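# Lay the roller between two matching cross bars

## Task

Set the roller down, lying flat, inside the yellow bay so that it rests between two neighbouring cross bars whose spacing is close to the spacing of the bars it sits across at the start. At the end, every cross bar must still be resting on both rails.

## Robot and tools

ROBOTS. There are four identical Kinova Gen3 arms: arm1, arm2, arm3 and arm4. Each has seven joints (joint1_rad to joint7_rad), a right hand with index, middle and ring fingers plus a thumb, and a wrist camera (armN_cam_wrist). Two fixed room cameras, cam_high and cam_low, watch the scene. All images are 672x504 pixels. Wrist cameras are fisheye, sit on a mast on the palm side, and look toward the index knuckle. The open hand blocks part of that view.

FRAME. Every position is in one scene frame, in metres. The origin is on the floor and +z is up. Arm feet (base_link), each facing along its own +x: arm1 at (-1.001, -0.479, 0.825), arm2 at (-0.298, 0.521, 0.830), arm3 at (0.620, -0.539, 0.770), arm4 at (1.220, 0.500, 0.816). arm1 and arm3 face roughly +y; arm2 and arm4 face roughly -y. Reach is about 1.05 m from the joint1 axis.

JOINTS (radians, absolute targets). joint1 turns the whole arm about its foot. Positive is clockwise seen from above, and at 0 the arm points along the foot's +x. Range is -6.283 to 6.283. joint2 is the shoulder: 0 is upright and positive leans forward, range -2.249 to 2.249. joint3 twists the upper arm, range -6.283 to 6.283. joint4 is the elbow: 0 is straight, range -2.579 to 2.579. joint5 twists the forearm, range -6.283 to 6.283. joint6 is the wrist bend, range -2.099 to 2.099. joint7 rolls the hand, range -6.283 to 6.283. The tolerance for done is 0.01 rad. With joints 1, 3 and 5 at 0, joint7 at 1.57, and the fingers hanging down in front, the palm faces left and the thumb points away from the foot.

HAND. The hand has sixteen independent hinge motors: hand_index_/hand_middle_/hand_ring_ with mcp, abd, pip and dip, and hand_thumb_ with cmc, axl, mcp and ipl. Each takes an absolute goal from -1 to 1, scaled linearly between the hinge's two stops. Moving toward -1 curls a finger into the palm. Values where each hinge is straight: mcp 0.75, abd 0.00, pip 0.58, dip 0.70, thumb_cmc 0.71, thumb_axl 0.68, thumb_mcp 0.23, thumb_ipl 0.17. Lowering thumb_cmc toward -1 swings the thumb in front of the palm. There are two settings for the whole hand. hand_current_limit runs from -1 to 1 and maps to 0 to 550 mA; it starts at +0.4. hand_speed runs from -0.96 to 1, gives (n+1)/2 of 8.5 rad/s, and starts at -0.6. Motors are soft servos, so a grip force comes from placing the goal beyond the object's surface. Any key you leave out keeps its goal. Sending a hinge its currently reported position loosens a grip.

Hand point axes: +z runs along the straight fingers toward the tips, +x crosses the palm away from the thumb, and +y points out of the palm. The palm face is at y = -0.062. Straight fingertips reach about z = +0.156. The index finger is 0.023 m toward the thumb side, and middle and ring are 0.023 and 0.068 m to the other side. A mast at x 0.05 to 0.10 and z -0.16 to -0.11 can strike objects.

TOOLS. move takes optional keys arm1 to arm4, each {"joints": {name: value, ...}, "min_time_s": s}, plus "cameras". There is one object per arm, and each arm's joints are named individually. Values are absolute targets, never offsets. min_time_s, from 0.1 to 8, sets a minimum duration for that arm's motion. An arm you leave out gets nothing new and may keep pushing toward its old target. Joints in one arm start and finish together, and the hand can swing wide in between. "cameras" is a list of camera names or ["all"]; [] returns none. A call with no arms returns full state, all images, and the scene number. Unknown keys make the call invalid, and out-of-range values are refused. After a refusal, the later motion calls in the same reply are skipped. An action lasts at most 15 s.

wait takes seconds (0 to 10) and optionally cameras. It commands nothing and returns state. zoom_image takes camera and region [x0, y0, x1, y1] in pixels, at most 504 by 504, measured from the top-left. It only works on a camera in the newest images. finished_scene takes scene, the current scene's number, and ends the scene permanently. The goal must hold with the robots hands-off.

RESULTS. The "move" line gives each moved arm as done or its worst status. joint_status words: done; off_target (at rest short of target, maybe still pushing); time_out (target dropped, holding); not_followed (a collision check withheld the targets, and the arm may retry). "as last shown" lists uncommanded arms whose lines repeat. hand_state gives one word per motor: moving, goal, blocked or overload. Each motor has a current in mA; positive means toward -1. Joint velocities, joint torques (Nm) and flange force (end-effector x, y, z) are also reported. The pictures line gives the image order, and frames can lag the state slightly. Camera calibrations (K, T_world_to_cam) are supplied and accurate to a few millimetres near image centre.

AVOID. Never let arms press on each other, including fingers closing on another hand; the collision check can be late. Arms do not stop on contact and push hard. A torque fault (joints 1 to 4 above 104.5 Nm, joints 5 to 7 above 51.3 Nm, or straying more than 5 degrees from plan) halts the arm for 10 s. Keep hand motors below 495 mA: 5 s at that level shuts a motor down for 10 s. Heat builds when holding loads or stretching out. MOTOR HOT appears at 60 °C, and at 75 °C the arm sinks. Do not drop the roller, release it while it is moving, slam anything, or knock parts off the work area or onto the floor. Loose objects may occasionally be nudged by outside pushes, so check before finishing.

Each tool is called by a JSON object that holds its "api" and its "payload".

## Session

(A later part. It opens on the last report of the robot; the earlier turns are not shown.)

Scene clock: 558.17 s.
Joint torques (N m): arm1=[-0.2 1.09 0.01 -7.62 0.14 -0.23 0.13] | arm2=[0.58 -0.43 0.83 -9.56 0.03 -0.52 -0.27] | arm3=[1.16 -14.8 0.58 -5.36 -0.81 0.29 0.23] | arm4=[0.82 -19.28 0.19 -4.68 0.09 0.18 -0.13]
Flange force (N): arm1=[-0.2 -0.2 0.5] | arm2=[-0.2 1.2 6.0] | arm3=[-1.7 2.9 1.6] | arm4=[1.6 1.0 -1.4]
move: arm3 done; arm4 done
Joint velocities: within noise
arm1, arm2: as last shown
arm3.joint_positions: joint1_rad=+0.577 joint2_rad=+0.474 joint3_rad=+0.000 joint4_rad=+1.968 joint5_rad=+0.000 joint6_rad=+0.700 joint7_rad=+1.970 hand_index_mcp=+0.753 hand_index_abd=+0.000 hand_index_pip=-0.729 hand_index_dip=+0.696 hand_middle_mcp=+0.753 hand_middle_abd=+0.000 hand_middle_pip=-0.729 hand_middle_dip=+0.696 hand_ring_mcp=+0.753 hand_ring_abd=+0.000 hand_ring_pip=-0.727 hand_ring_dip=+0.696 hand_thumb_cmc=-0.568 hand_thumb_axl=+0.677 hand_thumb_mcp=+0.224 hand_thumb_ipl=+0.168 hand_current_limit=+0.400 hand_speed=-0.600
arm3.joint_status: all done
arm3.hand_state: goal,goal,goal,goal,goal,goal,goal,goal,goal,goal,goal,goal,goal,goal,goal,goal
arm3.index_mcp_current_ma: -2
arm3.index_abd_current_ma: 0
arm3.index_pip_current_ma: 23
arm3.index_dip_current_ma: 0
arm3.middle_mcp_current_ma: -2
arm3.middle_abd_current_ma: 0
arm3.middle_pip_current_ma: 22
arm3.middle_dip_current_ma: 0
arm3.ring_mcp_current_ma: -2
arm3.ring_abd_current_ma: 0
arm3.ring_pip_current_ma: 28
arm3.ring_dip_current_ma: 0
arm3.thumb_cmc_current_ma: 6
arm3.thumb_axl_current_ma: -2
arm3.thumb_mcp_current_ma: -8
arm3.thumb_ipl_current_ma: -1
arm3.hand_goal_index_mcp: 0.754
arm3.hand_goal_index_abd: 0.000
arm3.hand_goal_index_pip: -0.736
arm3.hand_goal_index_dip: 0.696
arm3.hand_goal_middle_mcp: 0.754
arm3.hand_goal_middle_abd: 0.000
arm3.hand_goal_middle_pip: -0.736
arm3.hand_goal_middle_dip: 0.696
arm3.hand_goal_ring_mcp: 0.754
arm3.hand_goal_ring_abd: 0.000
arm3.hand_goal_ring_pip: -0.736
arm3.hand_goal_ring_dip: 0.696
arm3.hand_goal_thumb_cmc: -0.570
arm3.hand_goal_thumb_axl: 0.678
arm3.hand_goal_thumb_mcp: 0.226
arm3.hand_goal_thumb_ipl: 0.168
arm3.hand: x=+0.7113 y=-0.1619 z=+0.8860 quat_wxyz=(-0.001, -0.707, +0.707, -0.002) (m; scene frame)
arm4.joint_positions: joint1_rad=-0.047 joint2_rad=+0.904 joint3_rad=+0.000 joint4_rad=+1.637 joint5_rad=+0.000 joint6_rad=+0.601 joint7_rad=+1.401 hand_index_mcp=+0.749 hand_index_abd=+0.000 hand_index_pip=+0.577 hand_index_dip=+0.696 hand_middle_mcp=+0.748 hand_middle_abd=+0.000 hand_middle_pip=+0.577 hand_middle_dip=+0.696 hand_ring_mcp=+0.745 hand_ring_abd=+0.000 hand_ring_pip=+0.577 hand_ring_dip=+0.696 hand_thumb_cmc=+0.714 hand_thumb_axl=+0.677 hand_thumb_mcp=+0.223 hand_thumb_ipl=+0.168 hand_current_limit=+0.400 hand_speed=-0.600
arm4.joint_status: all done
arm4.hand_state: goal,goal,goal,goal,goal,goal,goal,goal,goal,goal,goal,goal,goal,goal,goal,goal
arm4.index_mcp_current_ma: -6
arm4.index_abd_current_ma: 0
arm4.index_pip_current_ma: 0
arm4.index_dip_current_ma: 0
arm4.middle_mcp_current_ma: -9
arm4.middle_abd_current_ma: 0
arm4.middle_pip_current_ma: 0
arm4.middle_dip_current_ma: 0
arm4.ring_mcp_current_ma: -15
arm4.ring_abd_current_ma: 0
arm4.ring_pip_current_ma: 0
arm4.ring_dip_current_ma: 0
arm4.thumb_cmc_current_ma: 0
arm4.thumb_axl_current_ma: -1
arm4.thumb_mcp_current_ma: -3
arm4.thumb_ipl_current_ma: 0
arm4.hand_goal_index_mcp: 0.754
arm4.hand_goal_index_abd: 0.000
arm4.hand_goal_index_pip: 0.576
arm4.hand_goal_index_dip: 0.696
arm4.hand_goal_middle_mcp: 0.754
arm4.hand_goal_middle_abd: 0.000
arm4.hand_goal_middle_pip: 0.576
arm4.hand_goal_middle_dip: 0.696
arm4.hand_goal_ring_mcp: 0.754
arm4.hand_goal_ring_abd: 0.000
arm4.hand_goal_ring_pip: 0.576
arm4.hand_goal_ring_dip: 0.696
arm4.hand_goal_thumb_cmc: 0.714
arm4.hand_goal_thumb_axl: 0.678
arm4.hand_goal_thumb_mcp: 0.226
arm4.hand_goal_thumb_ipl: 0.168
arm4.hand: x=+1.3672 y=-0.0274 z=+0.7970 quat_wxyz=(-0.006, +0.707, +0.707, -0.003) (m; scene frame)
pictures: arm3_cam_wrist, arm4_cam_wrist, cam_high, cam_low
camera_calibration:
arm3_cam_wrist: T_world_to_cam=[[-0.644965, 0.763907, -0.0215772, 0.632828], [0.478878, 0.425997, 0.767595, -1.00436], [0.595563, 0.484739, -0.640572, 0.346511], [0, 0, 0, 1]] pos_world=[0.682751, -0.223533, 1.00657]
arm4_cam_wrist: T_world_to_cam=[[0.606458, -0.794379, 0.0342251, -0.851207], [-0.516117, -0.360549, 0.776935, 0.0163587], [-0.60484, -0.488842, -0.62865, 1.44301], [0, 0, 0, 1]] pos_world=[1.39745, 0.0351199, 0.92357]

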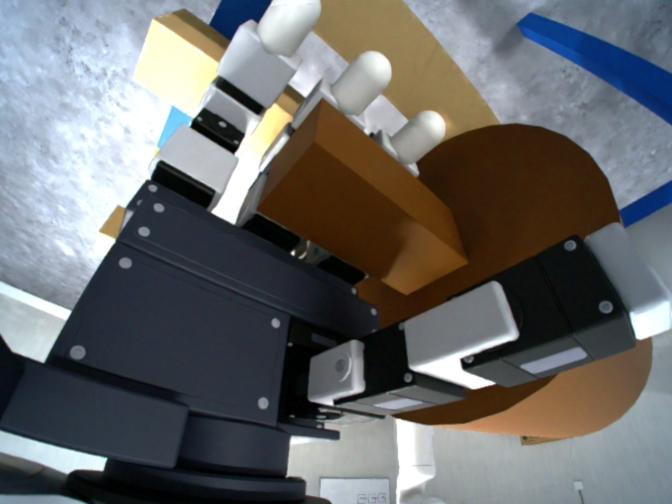

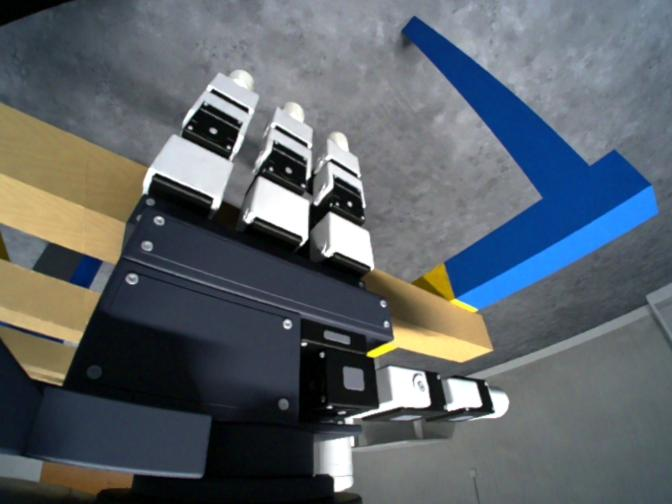

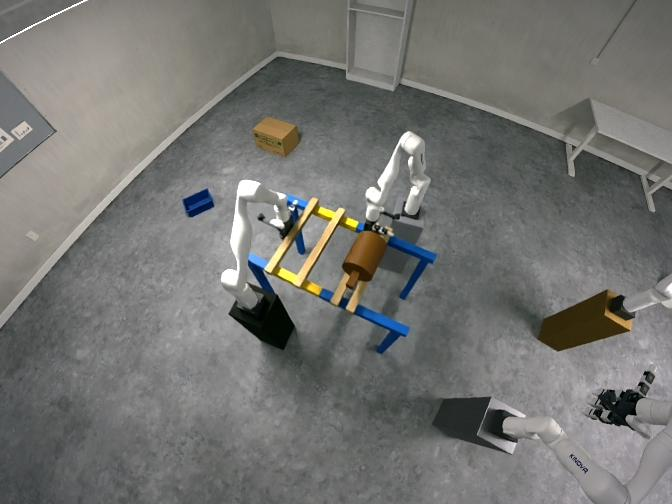

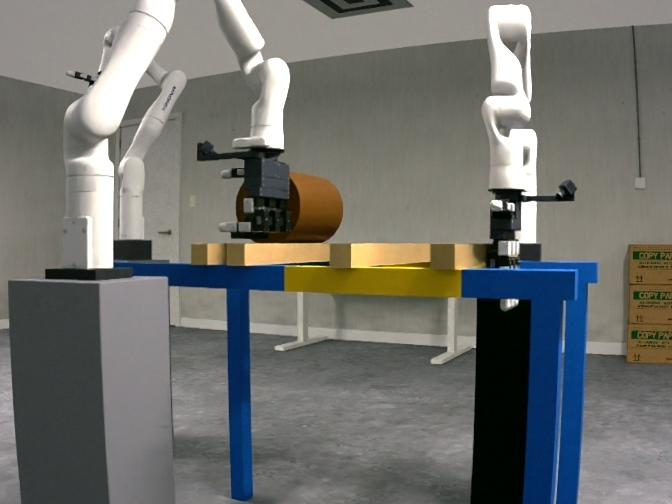

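{"api": "move", "payload": {"arm4": {"joints":{"joint1_rad":0.1505,"joint2_rad":0.9008,"joint4_rad":1.646,"joint6_rad":0.595,"joint7_rad":1.5985},"min_time_s":3}, "arm3": {"joints":{"joint1_rad":0.5631,"joint2_rad":0.4698,"joint4_rad":1.9761,"joint6_rad":0.6957,"joint7_rad":1.956,"hand_current_limit":0.78},"min_time_s":1.5}}}

{"api": "move", "payload": {"arm3": {"joints":{"joint2_rad":0.4368,"joint4_rad":1.9565,"joint6_rad":0.7483},"min_time_s":2}, "cameras": ["arm3_cam_wrist","arm4_cam_wrist","cam_low","cam_high"]}}

{"api": "zoom_image", "payload": {"camera": "cam_low", "region": [170, 100, 370, 300]}}

{"api": "zoom_image", "payload": {"camera": "cam_high", "region": [230, 180, 400, 320]}}

Scene clock: 602.53 s.
Joint torques (N m): arm1=[-0.18 1.11 -0.04 -7.73 0.08 -0.28 0.11] | arm2=[0.63 -0.34 0.9 -9.6 0.03 -0.51 -0.25] | arm3=[1.13 -14.67 0.65 -5.35 -0.77 0.29 0.23] | arm4=[0.76 -19.4 0.18 -4.88 0.13 0 -0.05]
Flange force (N): arm1=[0.1 -0.5 0.8] | arm2=[0.0 1.5 6.3] | arm3=[-1.6 2.9 1.6] | arm4=[1.5 1.3 -1.3]
move: arm3 done; arm4 done
Joint velocities: within noise
arm1, arm2: as last shown
arm3.joint_positions: joint1_rad=+0.563 joint2_rad=+0.470 joint3_rad=+0.000 joint4_rad=+1.976 joint5_rad=+0.000 joint6_rad=+0.696 joint7_rad=+1.956 hand_index_mcp=+0.753 hand_index_abd=+0.000 hand_index_pip=-0.729 hand_index_dip=+0.696 hand_middle_mcp=+0.753 hand_middle_abd=+0.000 hand_middle_pip=-0.729 hand_middle_dip=+0.696 hand_ring_mcp=+0.753 hand_ring_abd=+0.000 hand_ring_pip=-0.727 hand_ring_dip=+0.696 hand_thumb_cmc=-0.568 hand_thumb_axl=+0.677 hand_thumb_mcp=+0.224 hand_thumb_ipl=+0.168 hand_current_limit=+0.780 hand_speed=-0.600
arm3.joint_status: all done
arm3.hand_state: goal,goal,goal,goal,goal,goal,goal,goal,goal,goal,goal,goal,goal,goal,goal,goal
arm3.index_mcp_current_ma: -2
arm3.index_abd_current_ma: 0
arm3.index_pip_current_ma: 23
arm3.index_dip_current_ma: 0
arm3.middle_mcp_current_ma: -2
arm3.middle_abd_current_ma: 0
arm3.middle_pip_current_ma: 22
arm3.middle_dip_current_ma: 0
arm3.ring_mcp_current_ma: -2
arm3.ring_abd_current_ma: 0
arm3.ring_pip_current_ma: 28
arm3.ring_dip_current_ma: 0
arm3.thumb_cmc_current_ma: 6
arm3.thumb_axl_current_ma: -2
arm3.thumb_mcp_current_ma: -8
arm3.thumb_ipl_current_ma: -1
arm3.hand_goal_index_mcp: 0.754
arm3.hand_goal_index_abd: 0.000
arm3.hand_goal_index_pip: -0.736
arm3.hand_goal_index_dip: 0.696
arm3.hand_goal_middle_mcp: 0.754
arm3.hand_goal_middle_abd: 0.000
arm3.hand_goal_middle_pip: -0.736
arm3.hand_goal_middle_dip: 0.696
arm3.hand_goal_ring_mcp: 0.754
arm3.hand_goal_ring_abd: 0.000
arm3.hand_goal_ring_pip: -0.736
arm3.hand_goal_ring_dip: 0.696
arm3.hand_goal_thumb_cmc: -0.570
arm3.hand_goal_thumb_axl: 0.678
arm3.hand_goal_thumb_mcp: 0.226
arm3.hand_goal_thumb_ipl: 0.168
arm3.hand: x=+0.7054 y=-0.1618 z=+0.8860 quat_wxyz=(-0.001, -0.707, +0.707, -0.002) (m; scene frame)
arm4.joint_positions: joint1_rad=+0.150 joint2_rad=+0.901 joint3_rad=+0.000 joint4_rad=+1.646 joint5_rad=+0.000 joint6_rad=+0.595 joint7_rad=+1.598 hand_index_mcp=+0.749 hand_index_abd=+0.000 hand_index_pip=+0.577 hand_index_dip=+0.696 hand_middle_mcp=+0.747 hand_middle_abd=+0.000 hand_middle_pip=+0.577 hand_middle_dip=+0.696 hand_ring_mcp=+0.745 hand_ring_abd=+0.000 hand_ring_pip=+0.577 hand_ring_dip=+0.696 hand_thumb_cmc=+0.714 hand_thumb_axl=+0.677 hand_thumb_mcp=+0.223 hand_thumb_ipl=+0.168 hand_current_limit=+0.400 hand_speed=-0.600
arm4.joint_status: all done
arm4.hand_state: goal,goal,goal,goal,goal,goal,goal,goal,goal,goal,goal,goal,goal,goal,goal,goal
arm4.index_mcp_current_ma: -6
arm4.index_abd_current_ma: 0
arm4.index_pip_current_ma: 0
arm4.index_dip_current_ma: 0
arm4.middle_mcp_current_ma: -10
arm4.middle_abd_current_ma: 0
arm4.middle_pip_current_ma: 0
arm4.middle_dip_current_ma: 0
arm4.ring_mcp_current_ma: -15
arm4.ring_abd_current_ma: 0
arm4.ring_pip_current_ma: 0
arm4.ring_dip_current_ma: 0
arm4.thumb_cmc_current_ma: 0
arm4.thumb_axl_current_ma: -1
arm4.thumb_mcp_current_ma: -3
arm4.thumb_ipl_current_ma: 0
arm4.hand_goal_index_mcp: 0.754
arm4.hand_goal_index_abd: 0.000
arm4.hand_goal_index_pip: 0.576
arm4.hand_goal_index_dip: 0.696
arm4.hand_goal_middle_mcp: 0.754
arm4.hand_goal_middle_abd: 0.000
arm4.hand_goal_middle_pip: 0.576
arm4.hand_goal_middle_dip: 0.696
arm4.hand_goal_ring_mcp: 0.754
arm4.hand_goal_ring_abd: 0.000
arm4.hand_goal_ring_pip: 0.576
arm4.hand_goal_ring_dip: 0.696
arm4.hand_goal_thumb_cmc: 0.714
arm4.hand_goal_thumb_axl: 0.678
arm4.hand_goal_thumb_mcp: 0.226
arm4.hand_goal_thumb_ipl: 0.168
arm4.hand: x=+1.2667 y=-0.0275 z=+0.7981 quat_wxyz=(-0.006, +0.707, +0.707, -0.003) (m; scene frame)
pictures: none

Scene clock: 604.83 s.
Joint torques (N m): arm1=[-0.23 1.11 -0.11 -7.62 0.1 -0.25 0.13] | arm2=[0.61 -0.39 0.87 -9.63 0.03 -0.52 -0.26] | arm3=[1.13 -14.43 0.56 -5.68 -0.79 0.29 0.24] | arm4=[0.84 -19.41 0.24 -4.85 0.13 -0.01 -0.07]
Flange force (N): arm1=[0.0 -0.6 0.5] | arm2=[0.0 1.4 6.3] | arm3=[-1.7 2.9 1.5] | arm4=[1.3 1.4 -1.4]
move: arm3 done
Joint velocities: within noise
arm1, arm2, arm4: as last shown
arm3.joint_positions: joint1_rad=+0.563 joint2_rad=+0.437 joint3_rad=+0.000 joint4_rad=+1.957 joint5_rad=+0.000 joint6_rad=+0.748 joint7_rad=+1.956 hand_index_mcp=+0.753 hand_index_abd=+0.000 hand_index_pip=-0.729 hand_index_dip=+0.696 hand_middle_mcp=+0.753 hand_middle_abd=+0.000 hand_middle_pip=-0.729 hand_middle_dip=+0.696 hand_ring_mcp=+0.753 hand_ring_abd=+0.000 hand_ring_pip=-0.727 hand_ring_dip=+0.696 hand_thumb_cmc=-0.568 hand_thumb_axl=+0.677 hand_thumb_mcp=+0.224 hand_thumb_ipl=+0.168 hand_current_limit=+0.780 hand_speed=-0.600
arm3.joint_status: all done
arm3.hand_state: goal,goal,goal,goal,goal,goal,goal,goal,goal,goal,goal,goal,goal,goal,goal,goal
arm3.index_mcp_current_ma: -2
arm3.index_abd_current_ma: 0
arm3.index_pip_current_ma: 23
arm3.index_dip_current_ma: 0
arm3.middle_mcp_current_ma: -2
arm3.middle_abd_current_ma: 0
arm3.middle_pip_current_ma: 22
arm3.middle_dip_current_ma: 0
arm3.ring_mcp_current_ma: -2
arm3.ring_abd_current_ma: 0
arm3.ring_pip_current_ma: 28
arm3.ring_dip_current_ma: 0
arm3.thumb_cmc_current_ma: 6
arm3.thumb_axl_current_ma: -2
arm3.thumb_mcp_current_ma: -8
arm3.thumb_ipl_current_ma: -1
arm3.hand_goal_index_mcp: 0.754
arm3.hand_goal_index_abd: 0.000
arm3.hand_goal_index_pip: -0.736
arm3.hand_goal_index_dip: 0.696
arm3.hand_goal_middle_mcp: 0.754
arm3.hand_goal_middle_abd: 0.000
arm3.hand_goal_middle_pip: -0.736
arm3.hand_goal_middle_dip: 0.696
arm3.hand_goal_ring_mcp: 0.754
arm3.hand_goal_ring_abd: 0.000
arm3.hand_goal_ring_pip: -0.736
arm3.hand_goal_ring_dip: 0.696
arm3.hand_goal_thumb_cmc: -0.570
arm3.hand_goal_thumb_axl: 0.678
arm3.hand_goal_thumb_mcp: 0.226
arm3.hand_goal_thumb_ipl: 0.168
arm3.hand: x=+0.7054 y=-0.1618 z=+0.9030 quat_wxyz=(-0.001, -0.707, +0.707, -0.002) (m; scene frame)
arm4.joint_positions: joint1_rad=+0.151 joint2_rad=+0.901 joint3_rad=+0.000 joint4_rad=+1.646 joint5_rad=+0.000 joint6_rad=+0.595 joint7_rad=+1.598 hand_index_mcp=+0.749 hand_index_abd=+0.000 hand_index_pip=+0.577 hand_index_dip=+0.696 hand_middle_mcp=+0.747 hand_middle_abd=+0.000 hand_middle_pip=+0.577 hand_middle_dip=+0.696 hand_ring_mcp=+0.745 hand_ring_abd=+0.000 hand_ring_pip=+0.577 hand_ring_dip=+0.696 hand_thumb_cmc=+0.714 hand_thumb_axl=+0.677 hand_thumb_mcp=+0.223 hand_thumb_ipl=+0.168 hand_current_limit=+0.400 hand_speed=-0.600
pictures: arm3_cam_wrist, arm4_cam_wrist, cam_high, cam_low
camera_calibration:
arm3_cam_wrist: T_world_to_cam=[[-0.644965, 0.763907, -0.0215772, 0.629249], [0.478878, 0.425997, 0.767595, -1.01458], [0.595563, 0.484739, -0.640572, 0.360926], [0, 0, 0, 1]] pos_world=[0.676751, -0.223433, 1.02357]
arm4_cam_wrist: T_world_to_cam=[[0.606529, -0.794331, 0.0340886, -0.790263], [-0.516074, -0.36072, 0.776884, -0.0363693], [-0.604806, -0.488795, -0.62872, 1.38293], [0, 0, 0, 1]] pos_world=[1.29695, 0.0351197, 0.92467]

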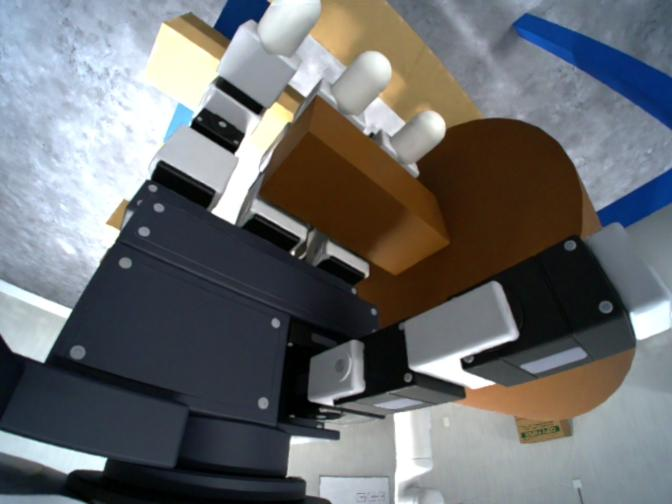

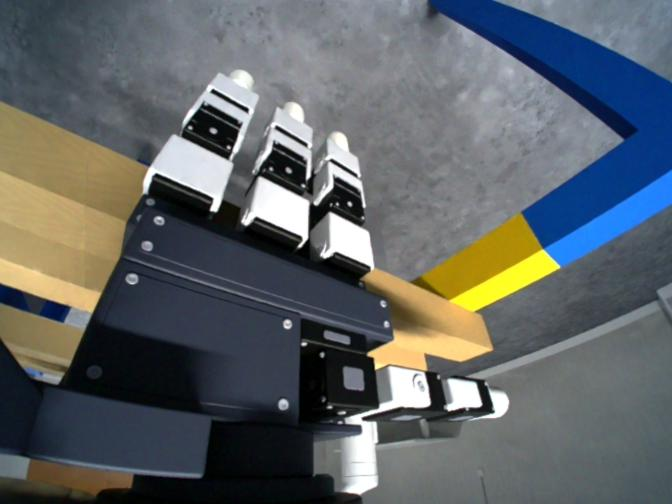

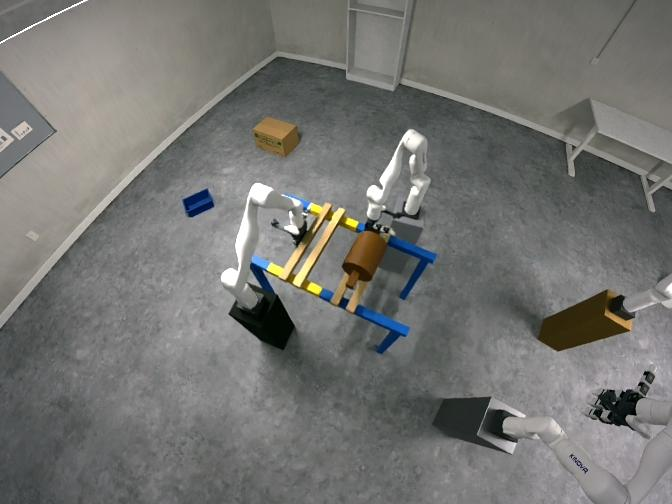

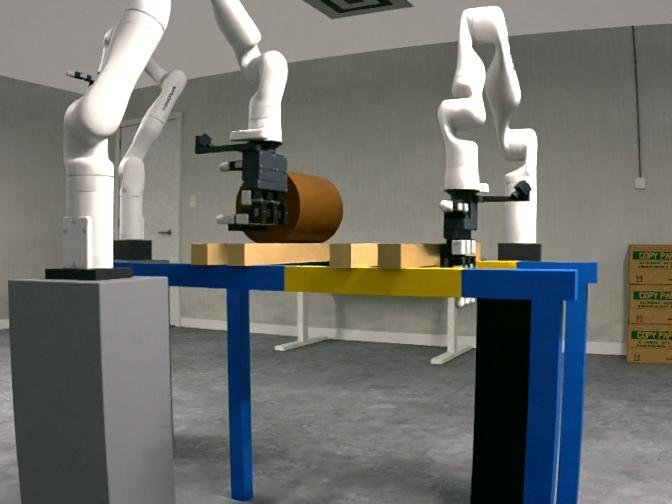

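Scaled by 2.520 from the camera's 672x504 image, which has a finer 960x720 frame.

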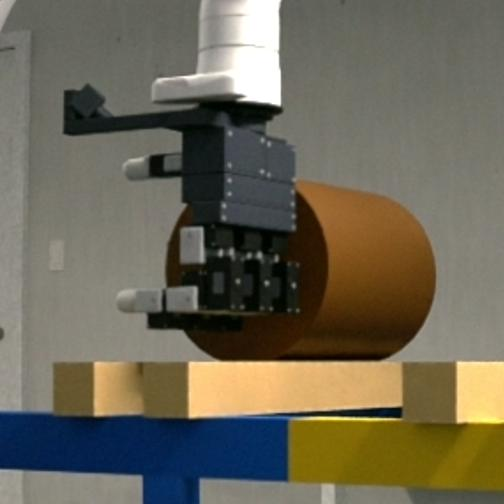

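Scaled by 2.965 from the camera's 672x504 image, which has a finer 960x720 frame.

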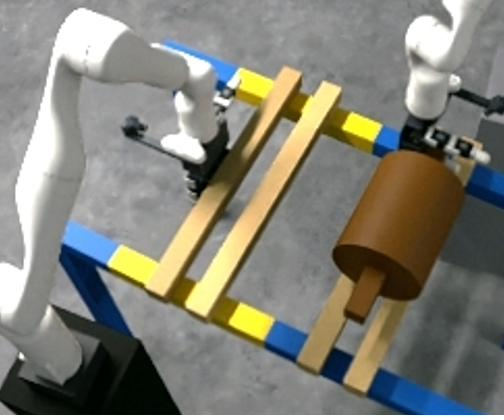

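{"api": "move", "payload": {"arm3": {"joints":{"joint2_rad":0.4213,"joint4_rad":1.9467,"joint6_rad":0.7736},"min_time_s":2}, "arm4": {"joints":{"joint1_rad":-0.0474,"joint2_rad":0.9037,"joint4_rad":1.6373,"joint6_rad":0.6006,"joint7_rad":1.4006},"min_time_s":2}, "cameras": ["arm3_cam_wrist","cam_low"]}}

Scene clock: 653.50 s.
Joint torques (N m): arm1=[-0.21 1.06 -0.04 -7.74 0.13 -0.26 0.12] | arm2=[0.61 -0.36 0.91 -9.59 0.04 -0.53 -0.27] | arm3=[1.91 -19.25 1.27 -7.3 -0.68 0.87 0.24] | arm4=[-0.24 -19.33 -0.96 -4.97 -0.26 -0.08 -0.06]
Flange force (N): arm1=[-0.1 -0.4 0.9] | arm2=[0.0 1.5 6.2] | arm3=[-5.4 3.3 14.3] | arm4=[1.6 -1.0 -1.8]
move: arm3 done; arm4 done
Joint velocities: within noise
arm1, arm2: as last shown
arm3.joint_positions: joint1_rad=+0.563 joint2_rad=+0.421 joint3_rad=+0.000 joint4_rad=+1.947 joint5_rad=+0.000 joint6_rad=+0.774 joint7_rad=+1.956 hand_index_mcp=+0.769 hand_index_abd=-0.003 hand_index_pip=-0.712 hand_index_dip=+0.696 hand_middle_mcp=+0.767 hand_middle_abd=-0.003 hand_middle_pip=-0.722 hand_middle_dip=+0.696 hand_ring_mcp=+0.753 hand_ring_abd=+0.000 hand_ring_pip=-0.727 hand_ring_dip=+0.696 hand_thumb_cmc=-0.568 hand_thumb_axl=+0.677 hand_thumb_mcp=+0.224 hand_thumb_ipl=+0.168 hand_current_limit=+0.780 hand_speed=-0.600
arm3.joint_status: all done
arm3.hand_state: goal,goal,blocked,goal,goal,goal,goal,goal,goal,goal,goal,goal,goal,goal,goal,goal
arm3.index_mcp_current_ma: 54
arm3.index_abd_current_ma: -7
arm3.index_pip_current_ma: 87
arm3.index_dip_current_ma: 0
arm3.middle_mcp_current_ma: 44
arm3.middle_abd_current_ma: -7
arm3.middle_pip_current_ma: 47
arm3.middle_dip_current_ma: 0
arm3.ring_mcp_current_ma: -2
arm3.ring_abd_current_ma: 0
arm3.ring_pip_current_ma: 28
arm3.ring_dip_current_ma: 0
arm3.thumb_cmc_current_ma: 6
arm3.thumb_axl_current_ma: -2
arm3.thumb_mcp_current_ma: -8
arm3.thumb_ipl_current_ma: -1
arm3.hand_goal_index_mcp: 0.754
arm3.hand_goal_index_abd: 0.000
arm3.hand_goal_index_pip: -0.736
arm3.hand_goal_index_dip: 0.696
arm3.hand_goal_middle_mcp: 0.754
arm3.hand_goal_middle_abd: 0.000
arm3.hand_goal_middle_pip: -0.736
arm3.hand_goal_middle_dip: 0.696
arm3.hand_goal_ring_mcp: 0.754
arm3.hand_goal_ring_abd: 0.000
arm3.hand_goal_ring_pip: -0.736
arm3.hand_goal_ring_dip: 0.696
arm3.hand_goal_thumb_cmc: -0.570
arm3.hand_goal_thumb_axl: 0.678
arm3.hand_goal_thumb_mcp: 0.226
arm3.hand_goal_thumb_ipl: 0.168
arm3.hand: x=+0.7053 y=-0.1619 z=+0.9112 quat_wxyz=(-0.001, -0.707, +0.707, -0.002) (m; scene frame)
arm4.joint_positions: joint1_rad=-0.047 joint2_rad=+0.904 joint3_rad=+0.000 joint4_rad=+1.637 joint5_rad=+0.000 joint6_rad=+0.601 joint7_rad=+1.401 hand_index_mcp=+0.750 hand_index_abd=+0.000 hand_index_pip=+0.577 hand_index_dip=+0.696 hand_middle_mcp=+0.750 hand_middle_abd=+0.000 hand_middle_pip=+0.577 hand_middle_dip=+0.696 hand_ring_mcp=+0.748 hand_ring_abd=+0.000 hand_ring_pip=+0.577 hand_ring_dip=+0.696 hand_thumb_cmc=+0.714 hand_thumb_axl=+0.677 hand_thumb_mcp=+0.223 hand_thumb_ipl=+0.168 hand_current_limit=+0.400 hand_speed=-0.600
arm4.joint_status: all done
arm4.hand_state: goal,goal,goal,goal,goal,goal,goal,goal,goal,goal,goal,goal,goal,goal,goal,goal
arm4.index_mcp_current_ma: -5
arm4.index_abd_current_ma: 0
arm4.index_pip_current_ma: 0
arm4.index_dip_current_ma: 0
arm4.middle_mcp_current_ma: -6
arm4.middle_abd_current_ma: 0
arm4.middle_pip_current_ma: 0
arm4.middle_dip_current_ma: 0
arm4.ring_mcp_current_ma: -8
arm4.ring_abd_current_ma: 0
arm4.ring_pip_current_ma: 0
arm4.ring_dip_current_ma: 0
arm4.thumb_cmc_current_ma: 0
arm4.thumb_axl_current_ma: -1
arm4.thumb_mcp_current_ma: -3
arm4.thumb_ipl_current_ma: 0
arm4.hand_goal_index_mcp: 0.754
arm4.hand_goal_index_abd: 0.000
arm4.hand_goal_index_pip: 0.576
arm4.hand_goal_index_dip: 0.696
arm4.hand_goal_middle_mcp: 0.754
arm4.hand_goal_middle_abd: 0.000
arm4.hand_goal_middle_pip: 0.576
arm4.hand_goal_middle_dip: 0.696
arm4.hand_goal_ring_mcp: 0.754
arm4.hand_goal_ring_abd: 0.000
arm4.hand_goal_ring_pip: 0.576
arm4.hand_goal_ring_dip: 0.696
arm4.hand_goal_thumb_cmc: 0.714
arm4.hand_goal_thumb_axl: 0.678
arm4.hand_goal_thumb_mcp: 0.226
arm4.hand_goal_thumb_ipl: 0.168
arm4.hand: x=+1.3672 y=-0.0274 z=+0.7970 quat_wxyz=(-0.006, +0.707, +0.707, -0.003) (m; scene frame)
pictures: arm3_cam_wrist, cam_low
camera_calibration:
arm3_cam_wrist: T_world_to_cam=[[-0.644965, 0.763907, -0.0215772, 0.629438], [0.478878, 0.425997, 0.767595, -1.02079], [0.595563, 0.484739, -0.640572, 0.366287], [0, 0, 0, 1]] pos_world=[0.676651, -0.223533, 1.03177]

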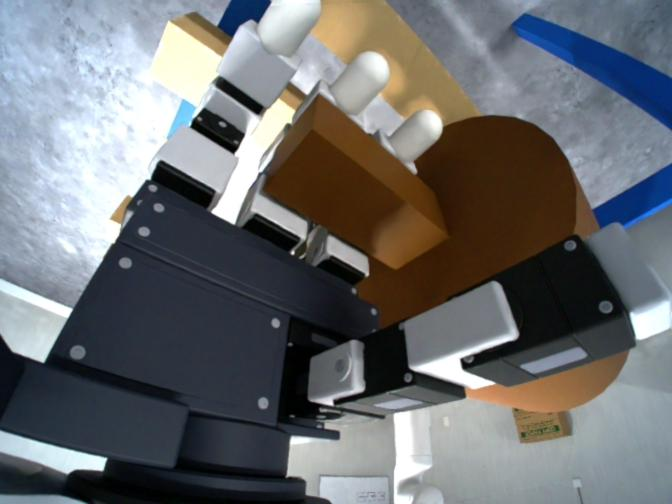

